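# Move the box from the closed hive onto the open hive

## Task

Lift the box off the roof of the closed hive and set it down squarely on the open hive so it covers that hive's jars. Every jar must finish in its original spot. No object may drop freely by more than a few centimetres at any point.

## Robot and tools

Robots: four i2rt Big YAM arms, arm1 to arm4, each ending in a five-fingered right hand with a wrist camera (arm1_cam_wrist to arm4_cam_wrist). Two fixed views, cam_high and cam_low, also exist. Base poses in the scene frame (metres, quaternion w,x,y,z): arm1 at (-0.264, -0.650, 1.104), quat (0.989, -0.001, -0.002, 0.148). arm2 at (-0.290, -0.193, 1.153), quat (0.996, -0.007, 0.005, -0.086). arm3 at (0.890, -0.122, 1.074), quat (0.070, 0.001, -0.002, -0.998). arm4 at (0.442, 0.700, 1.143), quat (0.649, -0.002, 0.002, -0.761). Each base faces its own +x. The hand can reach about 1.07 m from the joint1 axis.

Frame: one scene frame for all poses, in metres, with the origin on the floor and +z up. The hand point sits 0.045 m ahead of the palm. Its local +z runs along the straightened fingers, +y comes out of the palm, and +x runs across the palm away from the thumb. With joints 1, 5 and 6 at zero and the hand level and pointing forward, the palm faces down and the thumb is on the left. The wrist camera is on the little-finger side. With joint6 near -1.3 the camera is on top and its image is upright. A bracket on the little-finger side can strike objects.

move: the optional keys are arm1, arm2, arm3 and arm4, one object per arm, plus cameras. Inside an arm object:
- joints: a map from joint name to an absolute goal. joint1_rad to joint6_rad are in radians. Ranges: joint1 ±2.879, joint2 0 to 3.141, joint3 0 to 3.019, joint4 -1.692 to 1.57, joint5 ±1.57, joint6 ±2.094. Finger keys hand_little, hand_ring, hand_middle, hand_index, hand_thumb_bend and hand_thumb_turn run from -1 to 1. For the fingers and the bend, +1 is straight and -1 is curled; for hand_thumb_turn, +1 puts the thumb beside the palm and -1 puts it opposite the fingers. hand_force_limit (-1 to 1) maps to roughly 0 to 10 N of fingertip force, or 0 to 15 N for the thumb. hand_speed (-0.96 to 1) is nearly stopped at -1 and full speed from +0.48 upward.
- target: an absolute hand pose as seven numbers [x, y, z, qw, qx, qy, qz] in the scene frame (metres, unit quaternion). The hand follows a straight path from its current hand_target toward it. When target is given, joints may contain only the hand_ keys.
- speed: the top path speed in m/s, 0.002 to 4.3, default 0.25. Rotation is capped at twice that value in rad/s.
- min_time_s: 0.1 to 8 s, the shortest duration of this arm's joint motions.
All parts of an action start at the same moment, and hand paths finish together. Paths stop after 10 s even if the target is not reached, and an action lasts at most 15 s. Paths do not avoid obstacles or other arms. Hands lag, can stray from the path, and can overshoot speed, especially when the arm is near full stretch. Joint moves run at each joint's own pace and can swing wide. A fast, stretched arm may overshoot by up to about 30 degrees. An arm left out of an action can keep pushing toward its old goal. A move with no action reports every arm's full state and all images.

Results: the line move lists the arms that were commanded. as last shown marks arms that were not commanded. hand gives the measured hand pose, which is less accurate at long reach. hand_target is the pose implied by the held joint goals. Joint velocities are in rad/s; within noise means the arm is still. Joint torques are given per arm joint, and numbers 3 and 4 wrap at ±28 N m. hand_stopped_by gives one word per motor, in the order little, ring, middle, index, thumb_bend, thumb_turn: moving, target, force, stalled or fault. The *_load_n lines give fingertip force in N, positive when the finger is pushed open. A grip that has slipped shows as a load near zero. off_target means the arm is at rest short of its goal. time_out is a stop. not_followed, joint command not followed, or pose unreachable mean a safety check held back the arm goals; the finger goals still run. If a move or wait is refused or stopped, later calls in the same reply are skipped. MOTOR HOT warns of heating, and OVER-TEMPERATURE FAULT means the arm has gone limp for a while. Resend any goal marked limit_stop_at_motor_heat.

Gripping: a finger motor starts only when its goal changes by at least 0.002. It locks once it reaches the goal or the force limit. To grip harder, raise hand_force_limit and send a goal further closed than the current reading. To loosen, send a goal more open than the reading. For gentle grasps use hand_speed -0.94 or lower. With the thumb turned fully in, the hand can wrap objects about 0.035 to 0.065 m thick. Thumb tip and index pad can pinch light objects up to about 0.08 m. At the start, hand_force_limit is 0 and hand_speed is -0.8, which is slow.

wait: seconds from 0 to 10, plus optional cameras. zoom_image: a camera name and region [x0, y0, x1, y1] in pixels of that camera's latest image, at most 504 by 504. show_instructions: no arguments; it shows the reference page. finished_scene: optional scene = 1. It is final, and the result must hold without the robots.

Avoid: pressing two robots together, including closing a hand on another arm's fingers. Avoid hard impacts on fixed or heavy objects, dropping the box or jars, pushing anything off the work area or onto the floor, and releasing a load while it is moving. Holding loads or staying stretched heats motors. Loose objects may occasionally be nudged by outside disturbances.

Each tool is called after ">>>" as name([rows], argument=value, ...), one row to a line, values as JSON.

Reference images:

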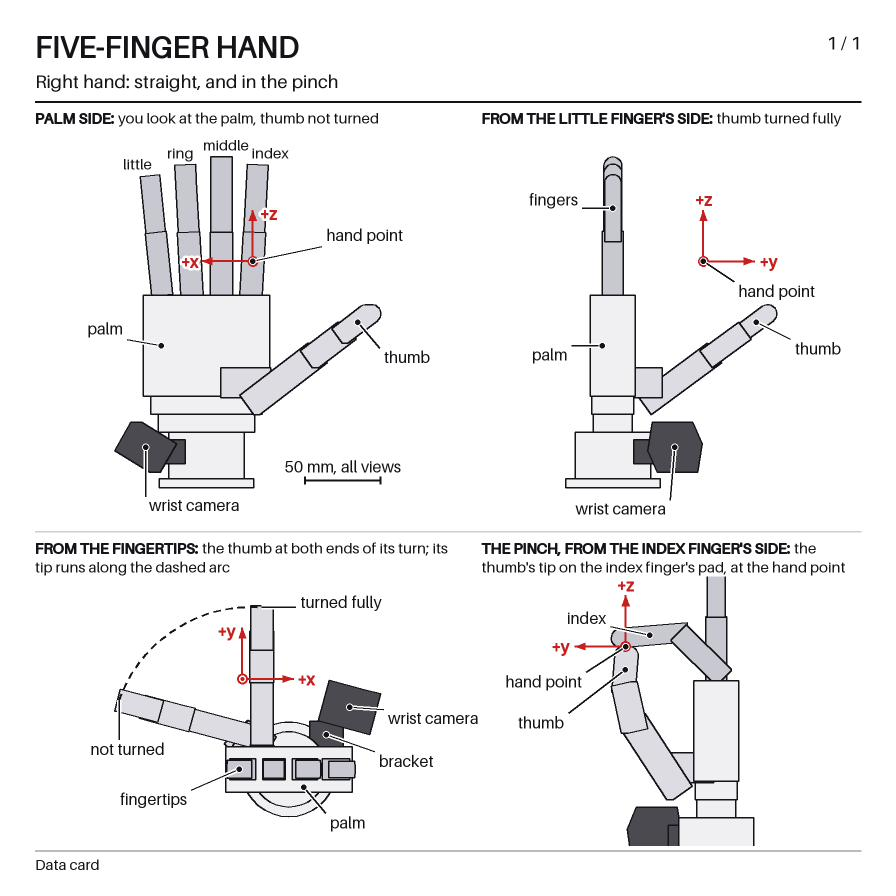

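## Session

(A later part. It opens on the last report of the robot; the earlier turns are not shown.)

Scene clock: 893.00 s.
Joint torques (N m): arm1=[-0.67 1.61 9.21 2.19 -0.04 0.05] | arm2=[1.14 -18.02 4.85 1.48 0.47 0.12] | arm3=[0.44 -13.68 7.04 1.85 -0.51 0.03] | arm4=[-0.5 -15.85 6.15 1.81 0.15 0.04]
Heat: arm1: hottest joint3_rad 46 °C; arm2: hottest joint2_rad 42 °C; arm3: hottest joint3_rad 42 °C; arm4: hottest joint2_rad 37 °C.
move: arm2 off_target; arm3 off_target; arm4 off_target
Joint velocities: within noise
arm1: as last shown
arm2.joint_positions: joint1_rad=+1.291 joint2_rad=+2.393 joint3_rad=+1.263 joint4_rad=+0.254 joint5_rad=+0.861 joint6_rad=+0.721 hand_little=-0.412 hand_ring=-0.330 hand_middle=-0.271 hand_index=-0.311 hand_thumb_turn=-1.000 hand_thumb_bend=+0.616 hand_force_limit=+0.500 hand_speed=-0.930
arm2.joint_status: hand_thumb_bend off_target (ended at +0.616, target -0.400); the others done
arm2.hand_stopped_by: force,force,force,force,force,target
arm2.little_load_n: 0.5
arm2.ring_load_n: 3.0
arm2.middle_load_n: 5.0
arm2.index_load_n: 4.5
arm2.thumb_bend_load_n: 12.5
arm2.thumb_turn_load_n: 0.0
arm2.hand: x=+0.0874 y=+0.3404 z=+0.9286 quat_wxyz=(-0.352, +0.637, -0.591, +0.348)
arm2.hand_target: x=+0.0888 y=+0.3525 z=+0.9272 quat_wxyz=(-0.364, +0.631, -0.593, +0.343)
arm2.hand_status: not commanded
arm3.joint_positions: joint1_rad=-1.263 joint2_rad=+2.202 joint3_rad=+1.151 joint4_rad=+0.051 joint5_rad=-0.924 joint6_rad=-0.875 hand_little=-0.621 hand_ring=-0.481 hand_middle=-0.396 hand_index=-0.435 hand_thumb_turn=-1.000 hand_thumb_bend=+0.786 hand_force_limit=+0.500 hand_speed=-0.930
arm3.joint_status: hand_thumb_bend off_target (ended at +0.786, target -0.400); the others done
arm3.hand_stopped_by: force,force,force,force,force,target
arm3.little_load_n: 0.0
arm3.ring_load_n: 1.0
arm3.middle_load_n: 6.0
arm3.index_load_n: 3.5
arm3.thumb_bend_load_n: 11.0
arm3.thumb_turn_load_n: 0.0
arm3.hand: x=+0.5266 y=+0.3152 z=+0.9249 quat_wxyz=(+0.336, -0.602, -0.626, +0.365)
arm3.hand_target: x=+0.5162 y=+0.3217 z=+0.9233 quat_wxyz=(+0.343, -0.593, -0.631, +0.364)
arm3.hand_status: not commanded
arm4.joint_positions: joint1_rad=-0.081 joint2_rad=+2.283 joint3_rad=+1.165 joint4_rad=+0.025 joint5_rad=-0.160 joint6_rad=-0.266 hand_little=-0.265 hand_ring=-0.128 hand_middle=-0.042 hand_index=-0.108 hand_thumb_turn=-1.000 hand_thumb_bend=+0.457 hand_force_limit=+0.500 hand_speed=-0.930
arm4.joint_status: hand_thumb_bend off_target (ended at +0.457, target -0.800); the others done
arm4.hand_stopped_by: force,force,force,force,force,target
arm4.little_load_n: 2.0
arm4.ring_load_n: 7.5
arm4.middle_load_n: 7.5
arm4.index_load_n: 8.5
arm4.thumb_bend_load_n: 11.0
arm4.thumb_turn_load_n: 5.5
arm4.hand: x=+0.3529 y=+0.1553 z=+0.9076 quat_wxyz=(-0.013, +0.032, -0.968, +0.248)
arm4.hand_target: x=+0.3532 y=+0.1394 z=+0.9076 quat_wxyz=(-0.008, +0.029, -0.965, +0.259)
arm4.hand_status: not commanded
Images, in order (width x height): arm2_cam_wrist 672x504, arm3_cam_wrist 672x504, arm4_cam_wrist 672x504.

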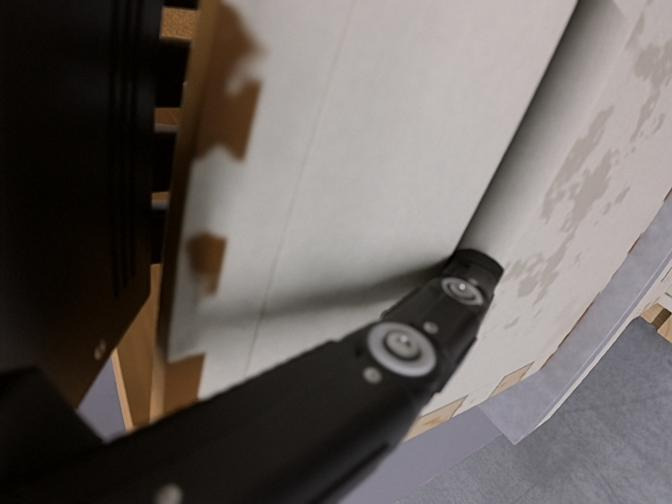

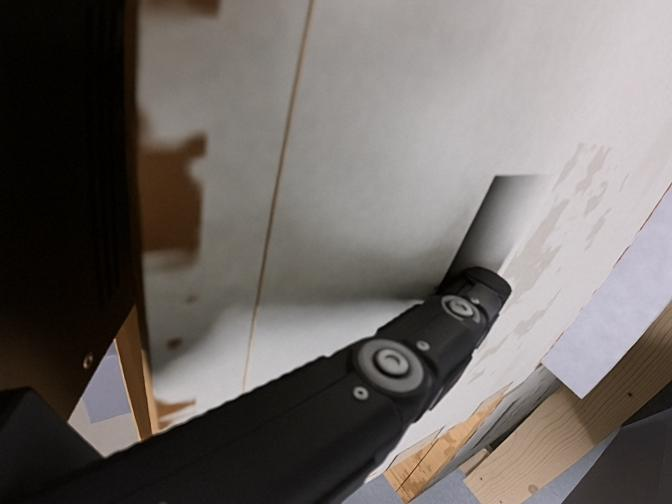

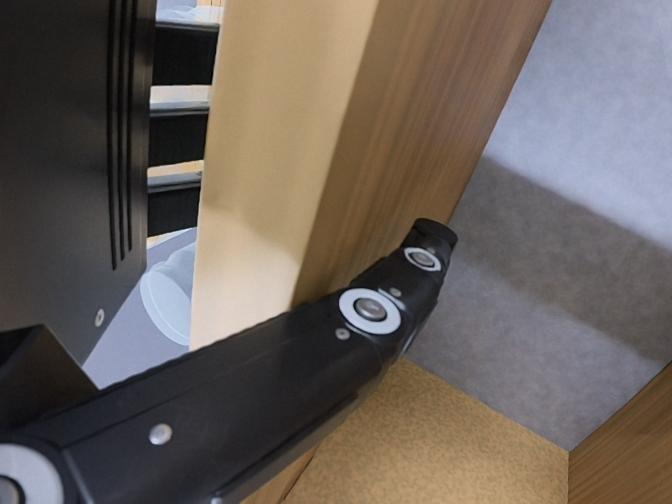

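>>> move(arm2={"target": [0.0888, 0.3525, 0.970, 0.3642, -0.6308, 0.5934, -0.3426], "speed": 0.03}, arm3={"target": [0.5162, 0.3217, 0.966, 0.3426, -0.5934, -0.6308, 0.3642], "speed": 0.03}, arm4={"target": [0.3532, 0.1394, 0.928, 0.0079, -0.0295, 0.9655, -0.2587], "speed": 0.03}, cameras=["all"])

>>> zoom_image(camera="cam_low", region=[440, 200, 560, 320])

>>> zoom_image(camera="arm1_cam_wrist", region=[150, 50, 320, 260])

Scene clock: 900.60 s.
Joint torques (N m): arm1=[-0.5 1.61 9.26 2.21 -0.04 0.07] | arm2=[1.32 -24.53 2.45 0.28 0.61 0.08] | arm3=[-0.03 -18.32 6.08 0.81 -0.9 0.14] | arm4=[-0.73 -19.02 5.27 0.42 0.07 0.04]
Heat: arm1: hottest joint3_rad 46 °C; arm2: hottest joint2_rad 42 °C; arm3: hottest joint3_rad 41 °C; arm4: hottest joint2_rad 38 °C.
move: arm2 off_target; arm3 off_target; arm4 off_target
Joint velocities: within noise
arm1.joint_positions: joint1_rad=+0.192 joint2_rad=+0.641 joint3_rad=+1.392 joint4_rad=-1.295 joint5_rad=-0.166 joint6_rad=-1.304 hand_little=+1.000 hand_ring=+1.000 hand_middle=+1.000 hand_index=+1.000 hand_thumb_turn=+1.000 hand_thumb_bend=+1.000 hand_force_limit=+0.000 hand_speed=-0.800
arm1.joint_status: not commanded
arm1.hand_stopped_by: target,target,target,target,target,target
arm1.little_load_n: 0.0
arm1.ring_load_n: 0.0
arm1.middle_load_n: 0.0
arm1.index_load_n: 0.0
arm1.thumb_bend_load_n: 0.0
arm1.thumb_turn_load_n: 0.0
arm1.hand: x=-0.0388 y=-0.5485 z=+1.5957 quat_wxyz=(-0.247, +0.857, +0.137, +0.430)
arm1.hand_target: x=-0.0395 y=-0.5488 z=+1.6077 quat_wxyz=(-0.251, +0.850, +0.138, +0.441)
arm1.hand_status: not commanded
arm2.joint_positions: joint1_rad=+1.289 joint2_rad=+2.380 joint3_rad=+1.260 joint4_rad=+0.225 joint5_rad=+0.856 joint6_rad=+0.725 hand_little=-0.412 hand_ring=-0.330 hand_middle=-0.271 hand_index=-0.311 hand_thumb_turn=-1.000 hand_thumb_bend=+0.616 hand_force_limit=+0.500 hand_speed=-0.930
arm2.joint_status: not commanded
arm2.hand_stopped_by: force,force,force,force,force,target
arm2.little_load_n: 0.0
arm2.ring_load_n: 4.5
arm2.middle_load_n: 6.0
arm2.index_load_n: 4.0
arm2.thumb_bend_load_n: 12.0
arm2.thumb_turn_load_n: 1.0
arm2.hand: x=+0.0866 y=+0.3379 z=+0.9318 quat_wxyz=(-0.345, +0.641, -0.591, +0.348)
arm2.hand_target: x=+0.0891 y=+0.3526 z=+0.9685 quat_wxyz=(-0.364, +0.631, -0.593, +0.342)
arm2.hand_status: off_target (0.041 m and 2.6 deg from the pose sent, 0.043 m and 1.7 deg at the start)
arm3.joint_positions: joint1_rad=-1.257 joint2_rad=+2.165 joint3_rad=+1.151 joint4_rad=-0.007 joint5_rad=-0.914 joint6_rad=-0.886 hand_little=-0.621 hand_ring=-0.481 hand_middle=-0.396 hand_index=-0.435 hand_thumb_turn=-1.000 hand_thumb_bend=+0.786 hand_force_limit=+0.500 hand_speed=-0.930
arm3.joint_status: not commanded
arm3.hand_stopped_by: force,force,force,force,force,target
arm3.little_load_n: 0.0
arm3.ring_load_n: 1.0
arm3.middle_load_n: 7.0
arm3.index_load_n: 3.5
arm3.thumb_bend_load_n: 9.5
arm3.thumb_turn_load_n: 1.0
arm3.hand: x=+0.5261 y=+0.3129 z=+0.9393 quat_wxyz=(+0.328, -0.604, -0.630, +0.363)
arm3.hand_target: x=+0.5164 y=+0.3214 z=+0.9655 quat_wxyz=(+0.343, -0.593, -0.631, +0.364)
arm3.hand_status: off_target (0.030 m and 2.1 deg from the pose sent, 0.043 m and 1.4 deg at the start)
arm4.joint_positions: joint1_rad=-0.081 joint2_rad=+2.283 joint3_rad=+1.165 joint4_rad=+0.026 joint5_rad=-0.156 joint6_rad=-0.266 hand_little=-0.265 hand_ring=-0.128 hand_middle=-0.042 hand_index=-0.108 hand_thumb_turn=-1.000 hand_thumb_bend=+0.457 hand_force_limit=+0.500 hand_speed=-0.930
arm4.joint_status: not commanded
arm4.hand_stopped_by: force,force,force,force,force,target
arm4.little_load_n: 4.0
arm4.ring_load_n: 8.0
arm4.middle_load_n: 6.5
arm4.index_load_n: 8.5
arm4.thumb_bend_load_n: 5.0
arm4.thumb_turn_load_n: 1.5
arm4.hand: x=+0.3522 y=+0.1552 z=+0.9075 quat_wxyz=(-0.011, +0.032, -0.968, +0.248)
arm4.hand_target: x=+0.3533 y=+0.1397 z=+0.9278 quat_wxyz=(-0.008, +0.029, -0.965, +0.259)
arm4.hand_status: off_target (0.026 m and 1.4 deg from the pose sent, 0.026 m and 1.5 deg at the start)
pictures: arm1_cam_wrist, arm2_cam_wrist, arm3_cam_wrist, arm4_cam_wrist, cam_high, cam_low
Images, in order (width x height): arm1_cam_wrist 672x504, arm2_cam_wrist 672x504, arm3_cam_wrist 672x504, arm4_cam_wrist 672x504, cam_high 896x504, cam_low 896x504.

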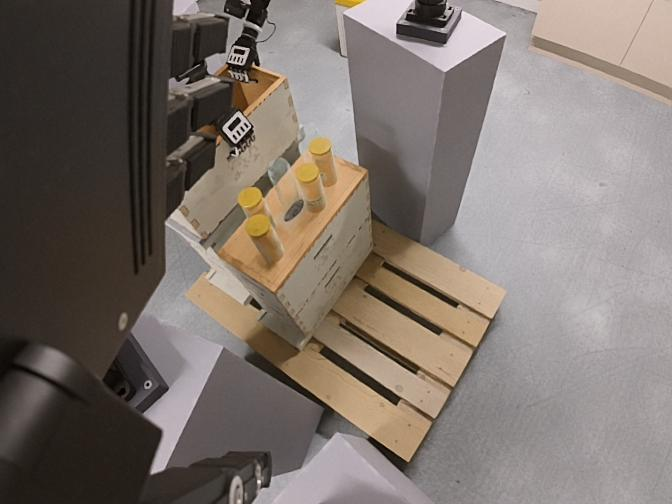

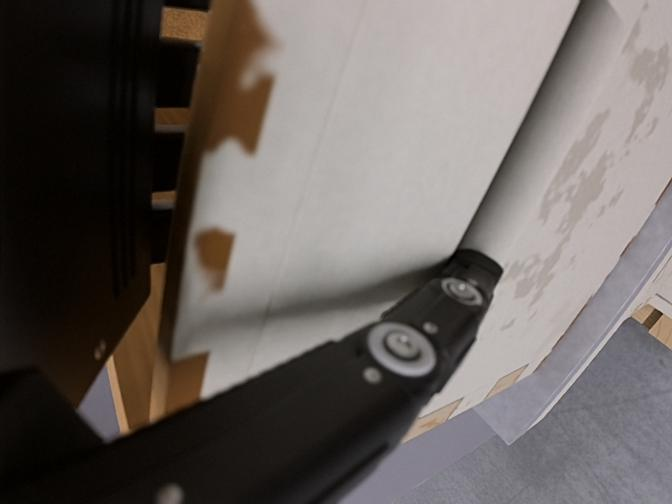

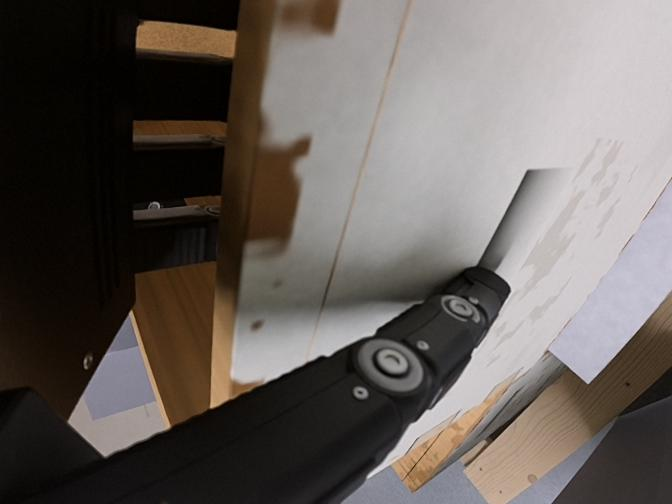

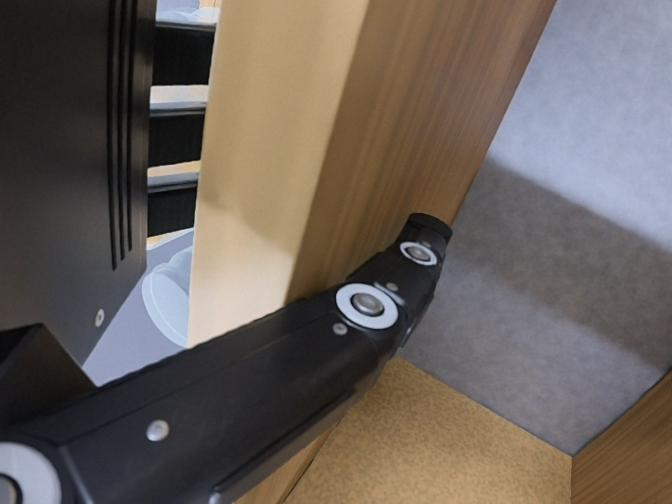

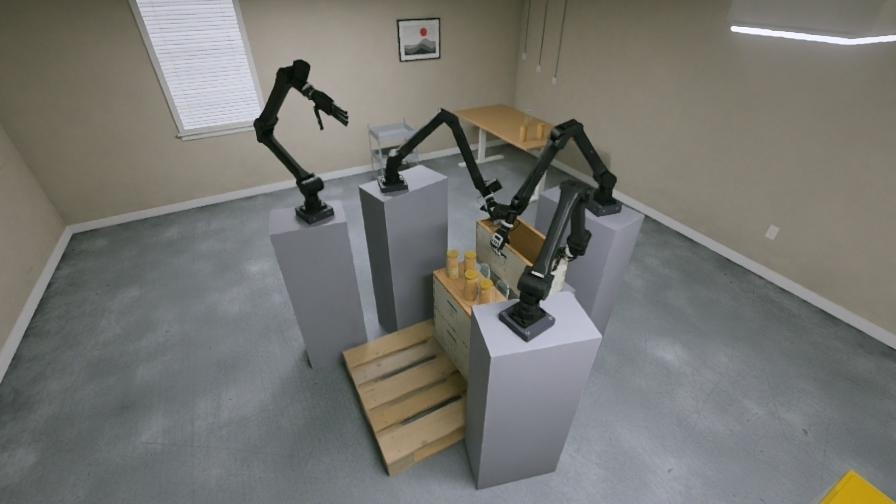

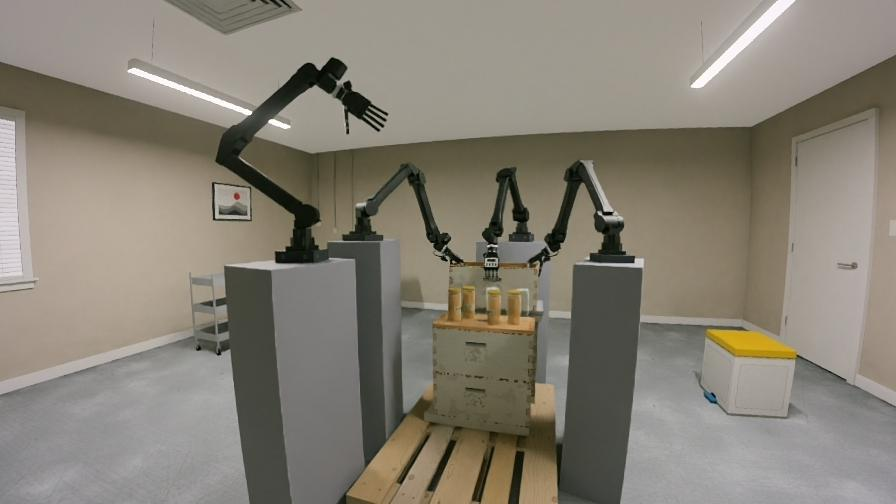

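Scaled by 4.200 from the camera's image (finer frame: 1280x720).

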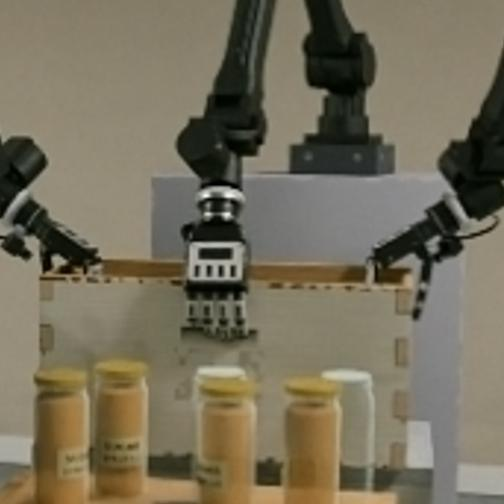

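Scaled by 2.400 from the camera's image (finer frame: 960x720).

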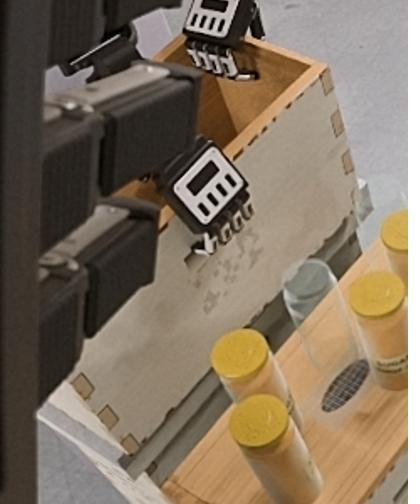

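>>> move(arm2={"target": [0.0888, 0.3525, 0.932, 0.3642, -0.6308, 0.5934, -0.3426], "speed": 0.04}, arm3={"target": [0.5162, 0.3217, 0.925, 0.3426, -0.5934, -0.6308, 0.3642], "speed": 0.04}, arm4={"target": [0.3532, 0.1394, 0.910, 0.0079, -0.0295, 0.9655, -0.2587], "speed": 0.04})

>>> move(arm3={"joints": {"hand_speed": -0.6, "hand_index": 0.5, "hand_middle": 0.5, "hand_ring": 0.5, "hand_little": 0.5, "hand_thumb_bend": 1}})

>>> move(arm3={"target": [0.524, 0.318, 1.00, 0.393, -0.5612, -0.5966, 0.4178], "speed": 0.1}, cameras=["arm2_cam_wrist", "arm3_cam_wrist", "cam_low"])

Scene clock: 913.00 s.
Joint torques (N m): arm1=[-0.44 2.02 9.22 2.19 -0.04 0.05] | arm2=[1.2 -18.43 4.59 1.73 0.65 0.1] | arm3=[0.03 -11.99 6.98 2.85 -0.53 -0.11] | arm4=[-0.15 -16.32 6.02 1.33 0.18 0.07]
Heat: arm1: hottest joint3_rad 46 °C; arm2: hottest joint2_rad 45 °C; arm3: hottest joint3_rad 41 °C; arm4: hottest joint2_rad 39 °C.
move: arm2 off_target; arm3 off_target; arm4 off_target
Joint velocities: within noise
arm1: as last shown
arm1.thumb_bend_load_n: 0.5
arm2.joint_positions: joint1_rad=+1.289 joint2_rad=+2.386 joint3_rad=+1.260 joint4_rad=+0.241 joint5_rad=+0.856 joint6_rad=+0.725 hand_little=-0.412 hand_ring=-0.330 hand_middle=-0.271 hand_index=-0.311 hand_thumb_turn=-1.000 hand_thumb_bend=+0.616 hand_force_limit=+0.500 hand_speed=-0.930
arm2.joint_status: not commanded
arm2.hand_stopped_by: force,force,force,force,force,target
arm2.little_load_n: 0.0
arm2.ring_load_n: 2.5
arm2.middle_load_n: 4.5
arm2.index_load_n: 3.0
arm2.thumb_bend_load_n: 13.5
arm2.thumb_turn_load_n: 0.5
arm2.hand: x=+0.0870 y=+0.3390 z=+0.9301 quat_wxyz=(-0.349, +0.639, -0.592, +0.346)
arm2.hand_target: x=+0.0885 y=+0.3522 z=+0.9323 quat_wxyz=(-0.364, +0.631, -0.594, +0.342)
arm2.hand_status: off_target (0.014 m and 2.0 deg from the pose sent, 0.015 m and 2.6 deg at the start)
arm3.joint_positions: joint1_rad=-1.259 joint2_rad=+2.176 joint3_rad=+1.151 joint4_rad=+0.025 joint5_rad=-0.923 joint6_rad=-0.861 hand_little=-0.621 hand_ring=-0.481 hand_middle=-0.396 hand_index=-0.436 hand_thumb_turn=-1.000 hand_thumb_bend=+0.787 hand_force_limit=+0.500 hand_speed=-0.930
arm3.joint_status: not commanded
arm3.hand_stopped_by: force,force,force,force,force,target
arm3.little_load_n: 0.0
arm3.ring_load_n: 1.0
arm3.middle_load_n: 3.0
arm3.index_load_n: 0.5
arm3.thumb_bend_load_n: 13.0
arm3.thumb_turn_load_n: 1.0
arm3.hand: x=+0.5238 y=+0.3144 z=+0.9374 quat_wxyz=(+0.333, -0.605, -0.623, +0.368)
arm3.hand_target: x=+0.5167 y=+0.3211 z=+0.9254 quat_wxyz=(+0.342, -0.594, -0.631, +0.364)
arm3.hand_status: off_target (0.016 m and 2.0 deg from the pose sent, 0.019 m and 2.1 deg at the start)
arm4.joint_positions: joint1_rad=-0.081 joint2_rad=+2.283 joint3_rad=+1.165 joint4_rad=+0.029 joint5_rad=-0.160 joint6_rad=-0.269 hand_little=-0.265 hand_ring=-0.128 hand_middle=-0.042 hand_index=-0.108 hand_thumb_turn=-1.000 hand_thumb_bend=+0.457 hand_force_limit=+0.500 hand_speed=-0.930
arm4.joint_status: not commanded
arm4.hand_stopped_by: force,force,force,force,force,target
arm4.little_load_n: 2.0
arm4.ring_load_n: 7.0
arm4.middle_load_n: 6.5
arm4.index_load_n: 8.0
arm4.thumb_bend_load_n: 10.0
arm4.thumb_turn_load_n: 4.0
arm4.hand: x=+0.3525 y=+0.1545 z=+0.9077 quat_wxyz=(-0.012, +0.034, -0.968, +0.249)
arm4.hand_target: x=+0.3533 y=+0.1397 z=+0.9104 quat_wxyz=(-0.008, +0.030, -0.965, +0.259)
arm4.hand_status: off_target (0.015 m and 1.3 deg from the pose sent, 0.016 m and 1.4 deg at the start)
pictures: none

Scene clock: 914.50 s.
Joint torques (N m): arm1=[-0.56 1.73 9.2 2.24 -0.04 0.07] | arm2=[1.26 -18.43 4.55 1.73 0.59 0.1] | arm3=[0.09 -13.86 6.83 1.84 -0.53 -0.07] | arm4=[-0.09 -16.21 5.91 1.4 0.16 0.1]
Heat: arm1: hottest joint3_rad 46 °C; arm2: hottest joint2_rad 45 °C; arm3: hottest joint3_rad 41 °C; arm4: hottest joint2_rad 39 °C.
move: arm3 done
Joint velocities: within noise
arm1, arm2, arm4: as last shown
arm1.thumb_bend_load_n: 0.0
arm2.joint_positions: joint1_rad=+1.289 joint2_rad=+2.386 joint3_rad=+1.260 joint4_rad=+0.241 joint5_rad=+0.857 joint6_rad=+0.724 hand_little=-0.412 hand_ring=-0.330 hand_middle=-0.271 hand_index=-0.311 hand_thumb_turn=-1.000 hand_thumb_bend=+0.616 hand_force_limit=+0.500 hand_speed=-0.930
arm2.thumb_bend_load_n: 13.0
arm2.hand: x=+0.0872 y=+0.3388 z=+0.9302 quat_wxyz=(-0.349, +0.638, -0.592, +0.347)
arm2.hand_target: x=+0.0885 y=+0.3523 z=+0.9322 quat_wxyz=(-0.364, +0.631, -0.594, +0.342)
arm3.joint_positions: joint1_rad=-1.259 joint2_rad=+2.197 joint3_rad=+1.151 joint4_rad=+0.047 joint5_rad=-0.924 joint6_rad=-0.866 hand_little=+0.500 hand_ring=+0.500 hand_middle=+0.500 hand_index=+0.500 hand_thumb_turn=-1.000 hand_thumb_bend=+1.000 hand_force_limit=+0.500 hand_speed=-0.600
arm3.joint_status: all done
arm3.hand_stopped_by: target,target,target,target,target,target
arm3.little_load_n: 0.0
arm3.ring_load_n: 0.0
arm3.middle_load_n: 0.0
arm3.index_load_n: 0.0
arm3.thumb_bend_load_n: 0.0
arm3.thumb_turn_load_n: 0.0
arm3.hand: x=+0.5245 y=+0.3136 z=+0.9271 quat_wxyz=(+0.334, -0.604, -0.624, +0.367)
arm3.hand_target: x=+0.5166 y=+0.3211 z=+0.9255 quat_wxyz=(+0.342, -0.593, -0.631, +0.364)
arm3.hand_status: not commanded
arm4.thumb_bend_load_n: 9.0
arm4.hand_target: x=+0.3533 y=+0.1397 z=+0.9104 quat_wxyz=(-0.008, +0.029, -0.965, +0.259)
pictures: none

Scene clock: 916.00 s.
Joint torques (N m): arm1=[-0.67 1.73 9.22 2.21 -0.04 0.02] | arm2=[1.44 -18.32 4.56 1.7 0.59 0.1] | arm3=[-1.26 -14.68 5.24 2.06 -0.56 0.12] | arm4=[-0.73 -15.74 6.09 1.5 0.17 0.08]
Heat: arm1: hottest joint3_rad 46 °C; arm2: hottest joint2_rad 45 °C; arm3: hottest joint2_rad 40 °C; arm4: hottest joint2_rad 39 °C.
move: arm3 done
Joint velocities: within noise
arm1, arm2, arm4: as last shown
arm2.hand: x=+0.0872 y=+0.3387 z=+0.9302 quat_wxyz=(-0.349, +0.638, -0.592, +0.347)
arm2.hand_target: x=+0.0885 y=+0.3522 z=+0.9323 quat_wxyz=(-0.364, +0.631, -0.594, +0.342)
arm3.joint_positions: joint1_rad=-1.293 joint2_rad=+2.090 joint3_rad=+1.086 joint4_rad=+0.168 joint5_rad=-1.083 joint6_rad=-0.773 hand_little=+0.500 hand_ring=+0.500 hand_middle=+0.500 hand_index=+0.500 hand_thumb_turn=-1.000 hand_thumb_bend=+1.000 hand_force_limit=+0.500 hand_speed=-0.600
arm3.joint_status: not commanded
arm3.hand_stopped_by: target,target,target,target,target,target
arm3.little_load_n: 0.0
arm3.ring_load_n: 0.0
arm3.middle_load_n: 0.0
arm3.index_load_n: 0.0
arm3.thumb_bend_load_n: 0.5
arm3.thumb_turn_load_n: 0.0
arm3.hand: x=+0.5201 y=+0.3132 z=+0.9969 quat_wxyz=(+0.387, -0.560, -0.601, +0.419)
arm3.hand_target: x=+0.5241 y=+0.3180 z=+1.0000 quat_wxyz=(+0.393, -0.561, -0.597, +0.418)
arm3.hand_status: done (0.007 m and 0.9 deg from the pose sent, 0.073 m and 10.7 deg at the start)
arm4.little_load_n: 2.5
arm4.thumb_bend_load_n: 8.5
Images, in order (width x height): arm2_cam_wrist 672x504, arm3_cam_wrist 672x504, cam_low 896x504.

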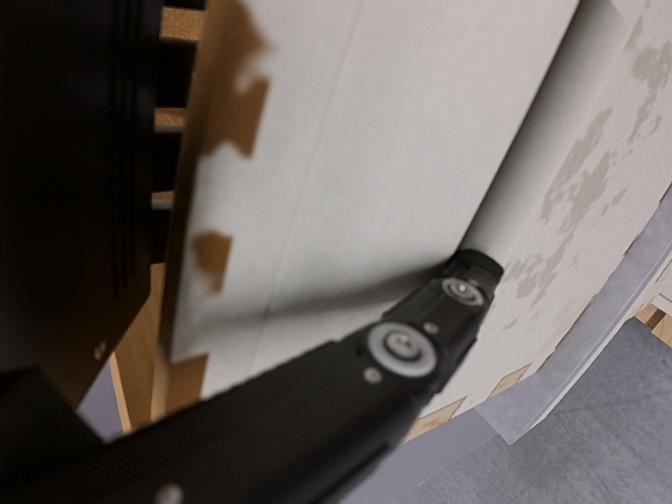

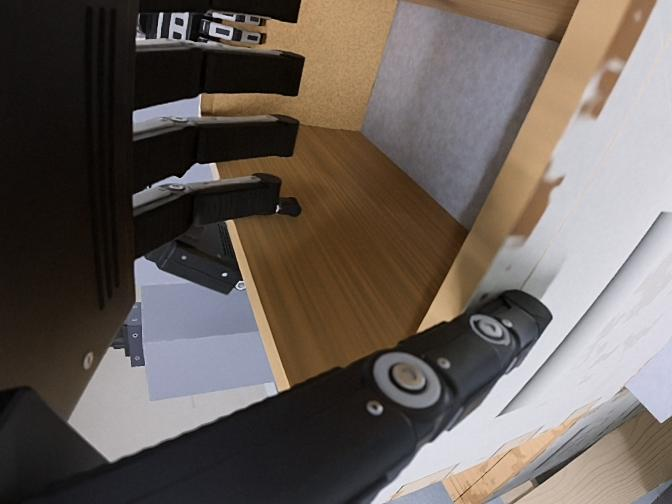

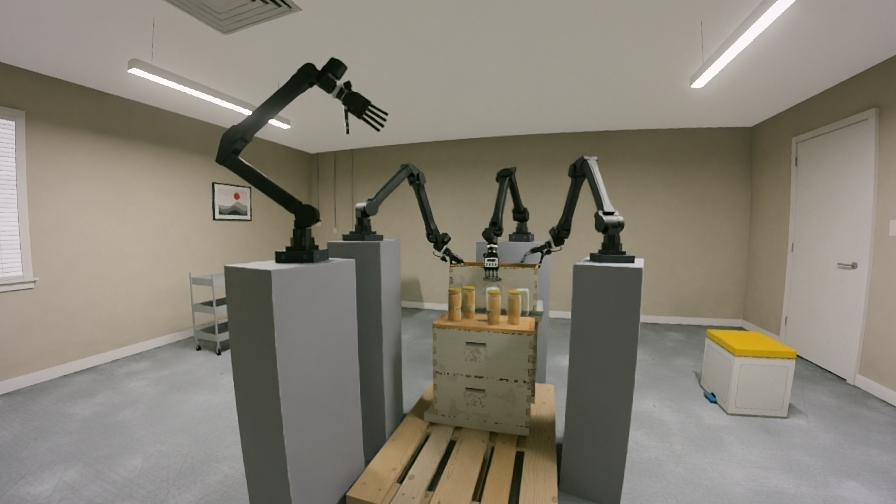

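>>> move(arm3={"target": [0.537, 0.322, 0.955, 0.393, -0.5612, -0.5966, 0.4178], "speed": 0.08}, cameras=["arm3_cam_wrist", "cam_low"])

Scene clock: 919.53 s.
Joint torques (N m): arm1=[-0.5 1.44 9.25 2.22 -0.04 0.05] | arm2=[1.38 -18.37 4.6 1.72 0.59 0.1] | arm3=[-1.38 -13.74 5.83 1.96 -0.56 -0.09] | arm4=[-0.03 -15.85 6 1.47 0.15 0.04]
Heat: arm1: hottest joint3_rad 46 °C; arm2: hottest joint2_rad 45 °C; arm3: hottest joint2_rad 40 °C; arm4: hottest joint2_rad 39 °C.
move: arm3 off_target
Joint velocities: within noise
arm1, arm2, arm4: as last shown
arm2.thumb_bend_load_n: 13.5
arm3.joint_positions: joint1_rad=-1.317 joint2_rad=+2.178 joint3_rad=+1.086 joint4_rad=+0.217 joint5_rad=-1.101 joint6_rad=-0.795 hand_little=+0.500 hand_ring=+0.500 hand_middle=+0.500 hand_index=+0.500 hand_thumb_turn=-1.000 hand_thumb_bend=+1.000 hand_force_limit=+0.500 hand_speed=-0.600
arm3.joint_status: not commanded
arm3.hand_stopped_by: target,target,target,target,target,target
arm3.little_load_n: 0.0
arm3.ring_load_n: 0.0
arm3.middle_load_n: 0.0
arm3.index_load_n: 0.0
arm3.thumb_bend_load_n: 0.5
arm3.thumb_turn_load_n: 0.0
arm3.hand: x=+0.5339 y=+0.3102 z=+0.9561 quat_wxyz=(+0.382, -0.565, -0.596, +0.424)
arm3.hand_target: x=+0.5372 y=+0.3218 z=+0.9551 quat_wxyz=(+0.393, -0.561, -0.597, +0.418)
arm3.hand_status: off_target (0.012 m and 1.6 deg from the pose sent, 0.046 m and 0.9 deg at the start)
arm4.little_load_n: 2.0
arm4.middle_load_n: 6.0
arm4.index_load_n: 8.5
arm4.thumb_bend_load_n: 9.0
Images, in order (width x height): arm3_cam_wrist 672x504, cam_low 896x504.

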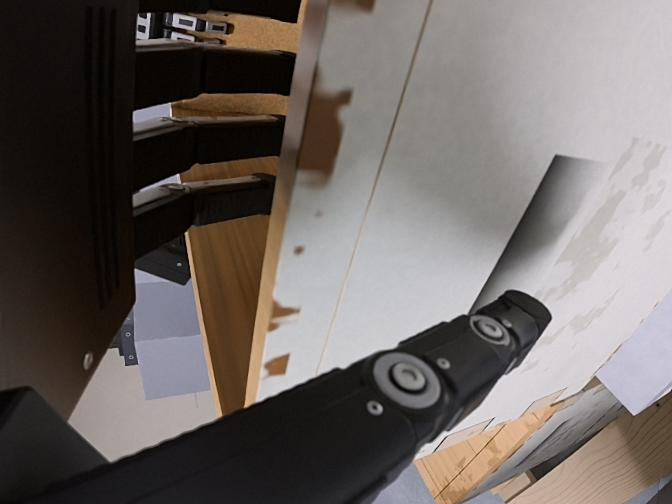

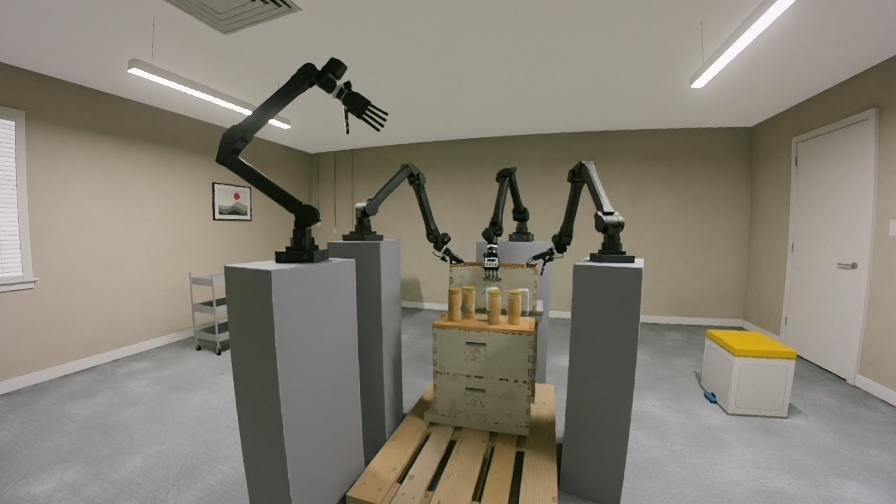

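>>> move(arm3={"target": [0.537, 0.322, 0.942, 0.393, -0.5612, -0.5966, 0.4178], "speed": 0.05}, cameras=["arm3_cam_wrist"])

Scene clock: 923.17 s.
Joint torques (N m): arm1=[-0.62 1.79 9.22 2.15 -0.03 0.03] | arm2=[1.38 -18.37 4.6 1.7 0.59 0.1] | arm3=[-1.44 -13.33 6.15 1.99 -0.55 -0.07] | arm4=[-0.44 -15.97 6.06 1.55 0.15 0.08]
Heat: arm1: hottest joint3_rad 46 °C; arm2: hottest joint2_rad 44 °C; arm3: hottest joint3_rad 40 °C; arm4: hottest joint2_rad 39 °C.
move: arm3 off_target
Joint velocities: within noise
arm1, arm2, arm4: as last shown
arm2.thumb_turn_load_n: 0.0
arm3.joint_positions: joint1_rad=-1.317 joint2_rad=+2.203 joint3_rad=+1.086 joint4_rad=+0.241 joint5_rad=-1.101 joint6_rad=-0.795 hand_little=+0.500 hand_ring=+0.500 hand_middle=+0.500 hand_index=+0.500 hand_thumb_turn=-1.000 hand_thumb_bend=+1.000 hand_force_limit=+0.500 hand_speed=-0.600
arm3.joint_status: not commanded
arm3.hand_stopped_by: target,target,target,target,target,target
arm3.little_load_n: 0.0
arm3.ring_load_n: 0.0
arm3.middle_load_n: 0.0
arm3.index_load_n: 0.0
arm3.thumb_bend_load_n: 0.0
arm3.thumb_turn_load_n: 0.0
arm3.hand: x=+0.5347 y=+0.3084 z=+0.9448 quat_wxyz=(+0.381, -0.565, -0.596, +0.424)
arm3.hand_target: x=+0.5373 y=+0.3219 z=+0.9423 quat_wxyz=(+0.393, -0.561, -0.597, +0.418)
arm3.hand_status: off_target (0.014 m and 1.6 deg from the pose sent, 0.019 m and 1.6 deg at the start)
arm4.middle_load_n: 6.5
arm4.thumb_bend_load_n: 8.5
Images, in order (width x height): arm3_cam_wrist 672x504.

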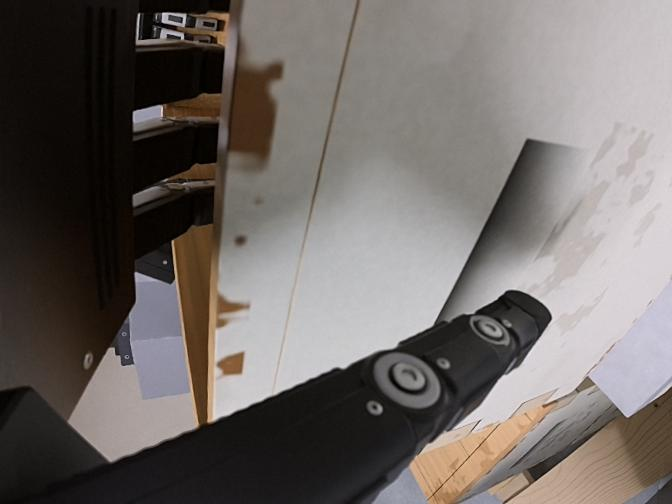

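>>> move(arm3={"target": [0.537, 0.324, 0.934, 0.393, -0.5612, -0.5966, 0.4178], "speed": 0.05})

>>> move(arm3={"joints": {"hand_force_limit": -0.7, "hand_speed": -0.93, "hand_index": -0.9, "hand_middle": -0.9, "hand_ring": -0.9, "hand_little": -0.9, "hand_thumb_bend": 0.0}}, cameras=["arm3_cam_wrist", "cam_low"])

Scene clock: 929.63 s.
Joint torques (N m): arm1=[-0.73 1.61 9.2 2.17 -0.04 0.05] | arm2=[1.26 -18.37 4.55 1.76 0.59 0.1] | arm3=[-1.55 -13.22 6.41 1.98 -0.56 -0.08] | arm4=[-0.26 -16.09 5.82 1.54 0.19 0.07]
Heat: arm1: hottest joint3_rad 46 °C; arm2: hottest joint2_rad 44 °C; arm3: hottest joint3_rad 40 °C; arm4: hottest joint2_rad 39 °C.
move: arm3 off_target
Joint velocities: within noise
arm1, arm2, arm4: as last shown
arm2.index_load_n: 2.5
arm2.thumb_bend_load_n: 13.0
arm2.thumb_turn_load_n: 0.5
arm3.joint_positions: joint1_rad=-1.317 joint2_rad=+2.222 joint3_rad=+1.092 joint4_rad=+0.250 joint5_rad=-1.102 joint6_rad=-0.797 hand_little=+0.500 hand_ring=+0.500 hand_middle=+0.500 hand_index=+0.500 hand_thumb_turn=-1.000 hand_thumb_bend=+1.000 hand_force_limit=+0.500 hand_speed=-0.600
arm3.joint_status: not commanded
arm3.hand_stopped_by: target,target,target,target,target,target
arm3.little_load_n: 0.0
arm3.ring_load_n: 0.0
arm3.middle_load_n: 0.0
arm3.index_load_n: 0.0
arm3.thumb_bend_load_n: 0.0
arm3.thumb_turn_load_n: 0.0
arm3.hand: x=+0.5347 y=+0.3083 z=+0.9369 quat_wxyz=(+0.380, -0.565, -0.596, +0.425)
arm3.hand_target: x=+0.5374 y=+0.3238 z=+0.9343 quat_wxyz=(+0.393, -0.561, -0.597, +0.418)
arm3.hand_status: off_target (0.016 m and 1.8 deg from the pose sent, 0.019 m and 1.6 deg at the start)
arm4.index_load_n: 8.0
pictures: none

Scene clock: 935.40 s.
Joint torques (N m): arm1=[-0.5 1.73 9.24 2.26 -0.05 0.04] | arm2=[1.38 -18.32 4.57 1.73 0.59 0.1] | arm3=[-1.14 -13.45 6.35 1.98 -0.54 -0.07] | arm4=[-0.32 -16.21 6.15 1.48 0.17 0.08]
Heat: arm1: hottest joint3_rad 46 °C; arm2: hottest joint2_rad 44 °C; arm3: hottest joint3_rad 40 °C; arm4: hottest joint2_rad 39 °C.
move: arm3 off_target
Joint velocities: within noise
arm1, arm2, arm4: as last shown
arm2.index_load_n: 3.0
arm2.thumb_bend_load_n: 13.5
arm3.joint_positions: joint1_rad=-1.322 joint2_rad=+2.225 joint3_rad=+1.092 joint4_rad=+0.250 joint5_rad=-1.102 joint6_rad=-0.798 hand_little=-0.391 hand_ring=-0.300 hand_middle=-0.240 hand_index=-0.253 hand_thumb_turn=-1.000 hand_thumb_bend=+0.650 hand_force_limit=-0.700 hand_speed=-0.930
arm3.joint_status: hand_little off_target (ended at -0.391, target -0.900); hand_ring off_target (ended at -0.300, target -0.900); hand_middle off_target (ended at -0.240, target -0.900); hand_index off_target (ended at -0.253, target -0.900); hand_thumb_bend off_target (ended at +0.650, target +0.000); the others done
arm3.hand_stopped_by: force,force,force,force,force,target
arm3.little_load_n: 2.5
arm3.ring_load_n: 2.0
arm3.middle_load_n: 1.0
arm3.index_load_n: 2.0
arm3.thumb_bend_load_n: 4.0
arm3.thumb_turn_load_n: 1.0
arm3.hand: x=+0.5372 y=+0.3092 z=+0.9354 quat_wxyz=(+0.380, -0.568, -0.594, +0.425)
arm3.hand_target: x=+0.5372 y=+0.3236 z=+0.9342 quat_wxyz=(+0.393, -0.561, -0.597, +0.418)
arm3.hand_status: not commanded
arm4.little_load_n: 2.5
arm4.index_load_n: 8.5
arm4.thumb_bend_load_n: 9.0
Images, in order (width x height): arm3_cam_wrist 672x504, cam_low 896x504.

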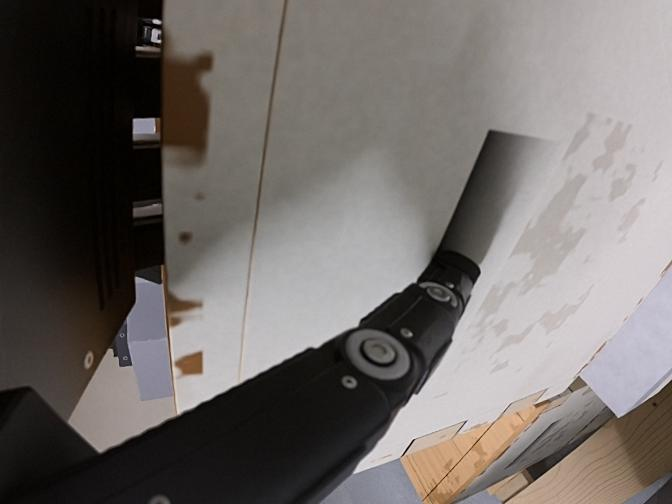

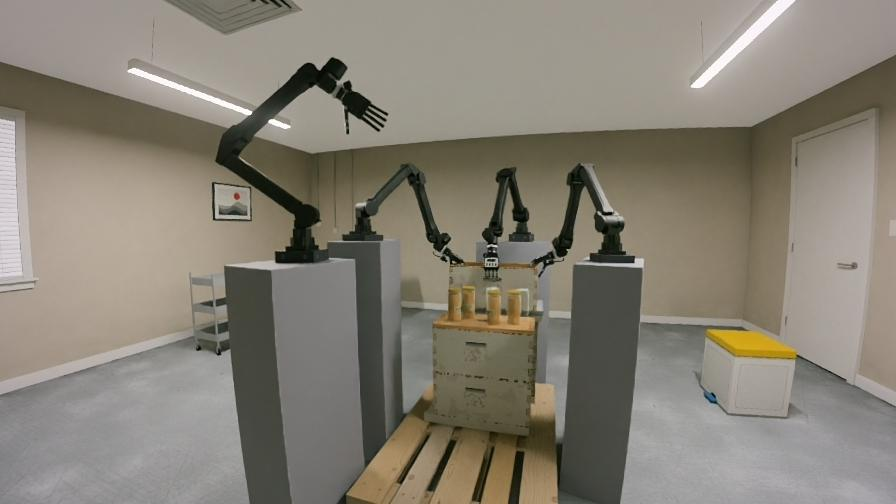

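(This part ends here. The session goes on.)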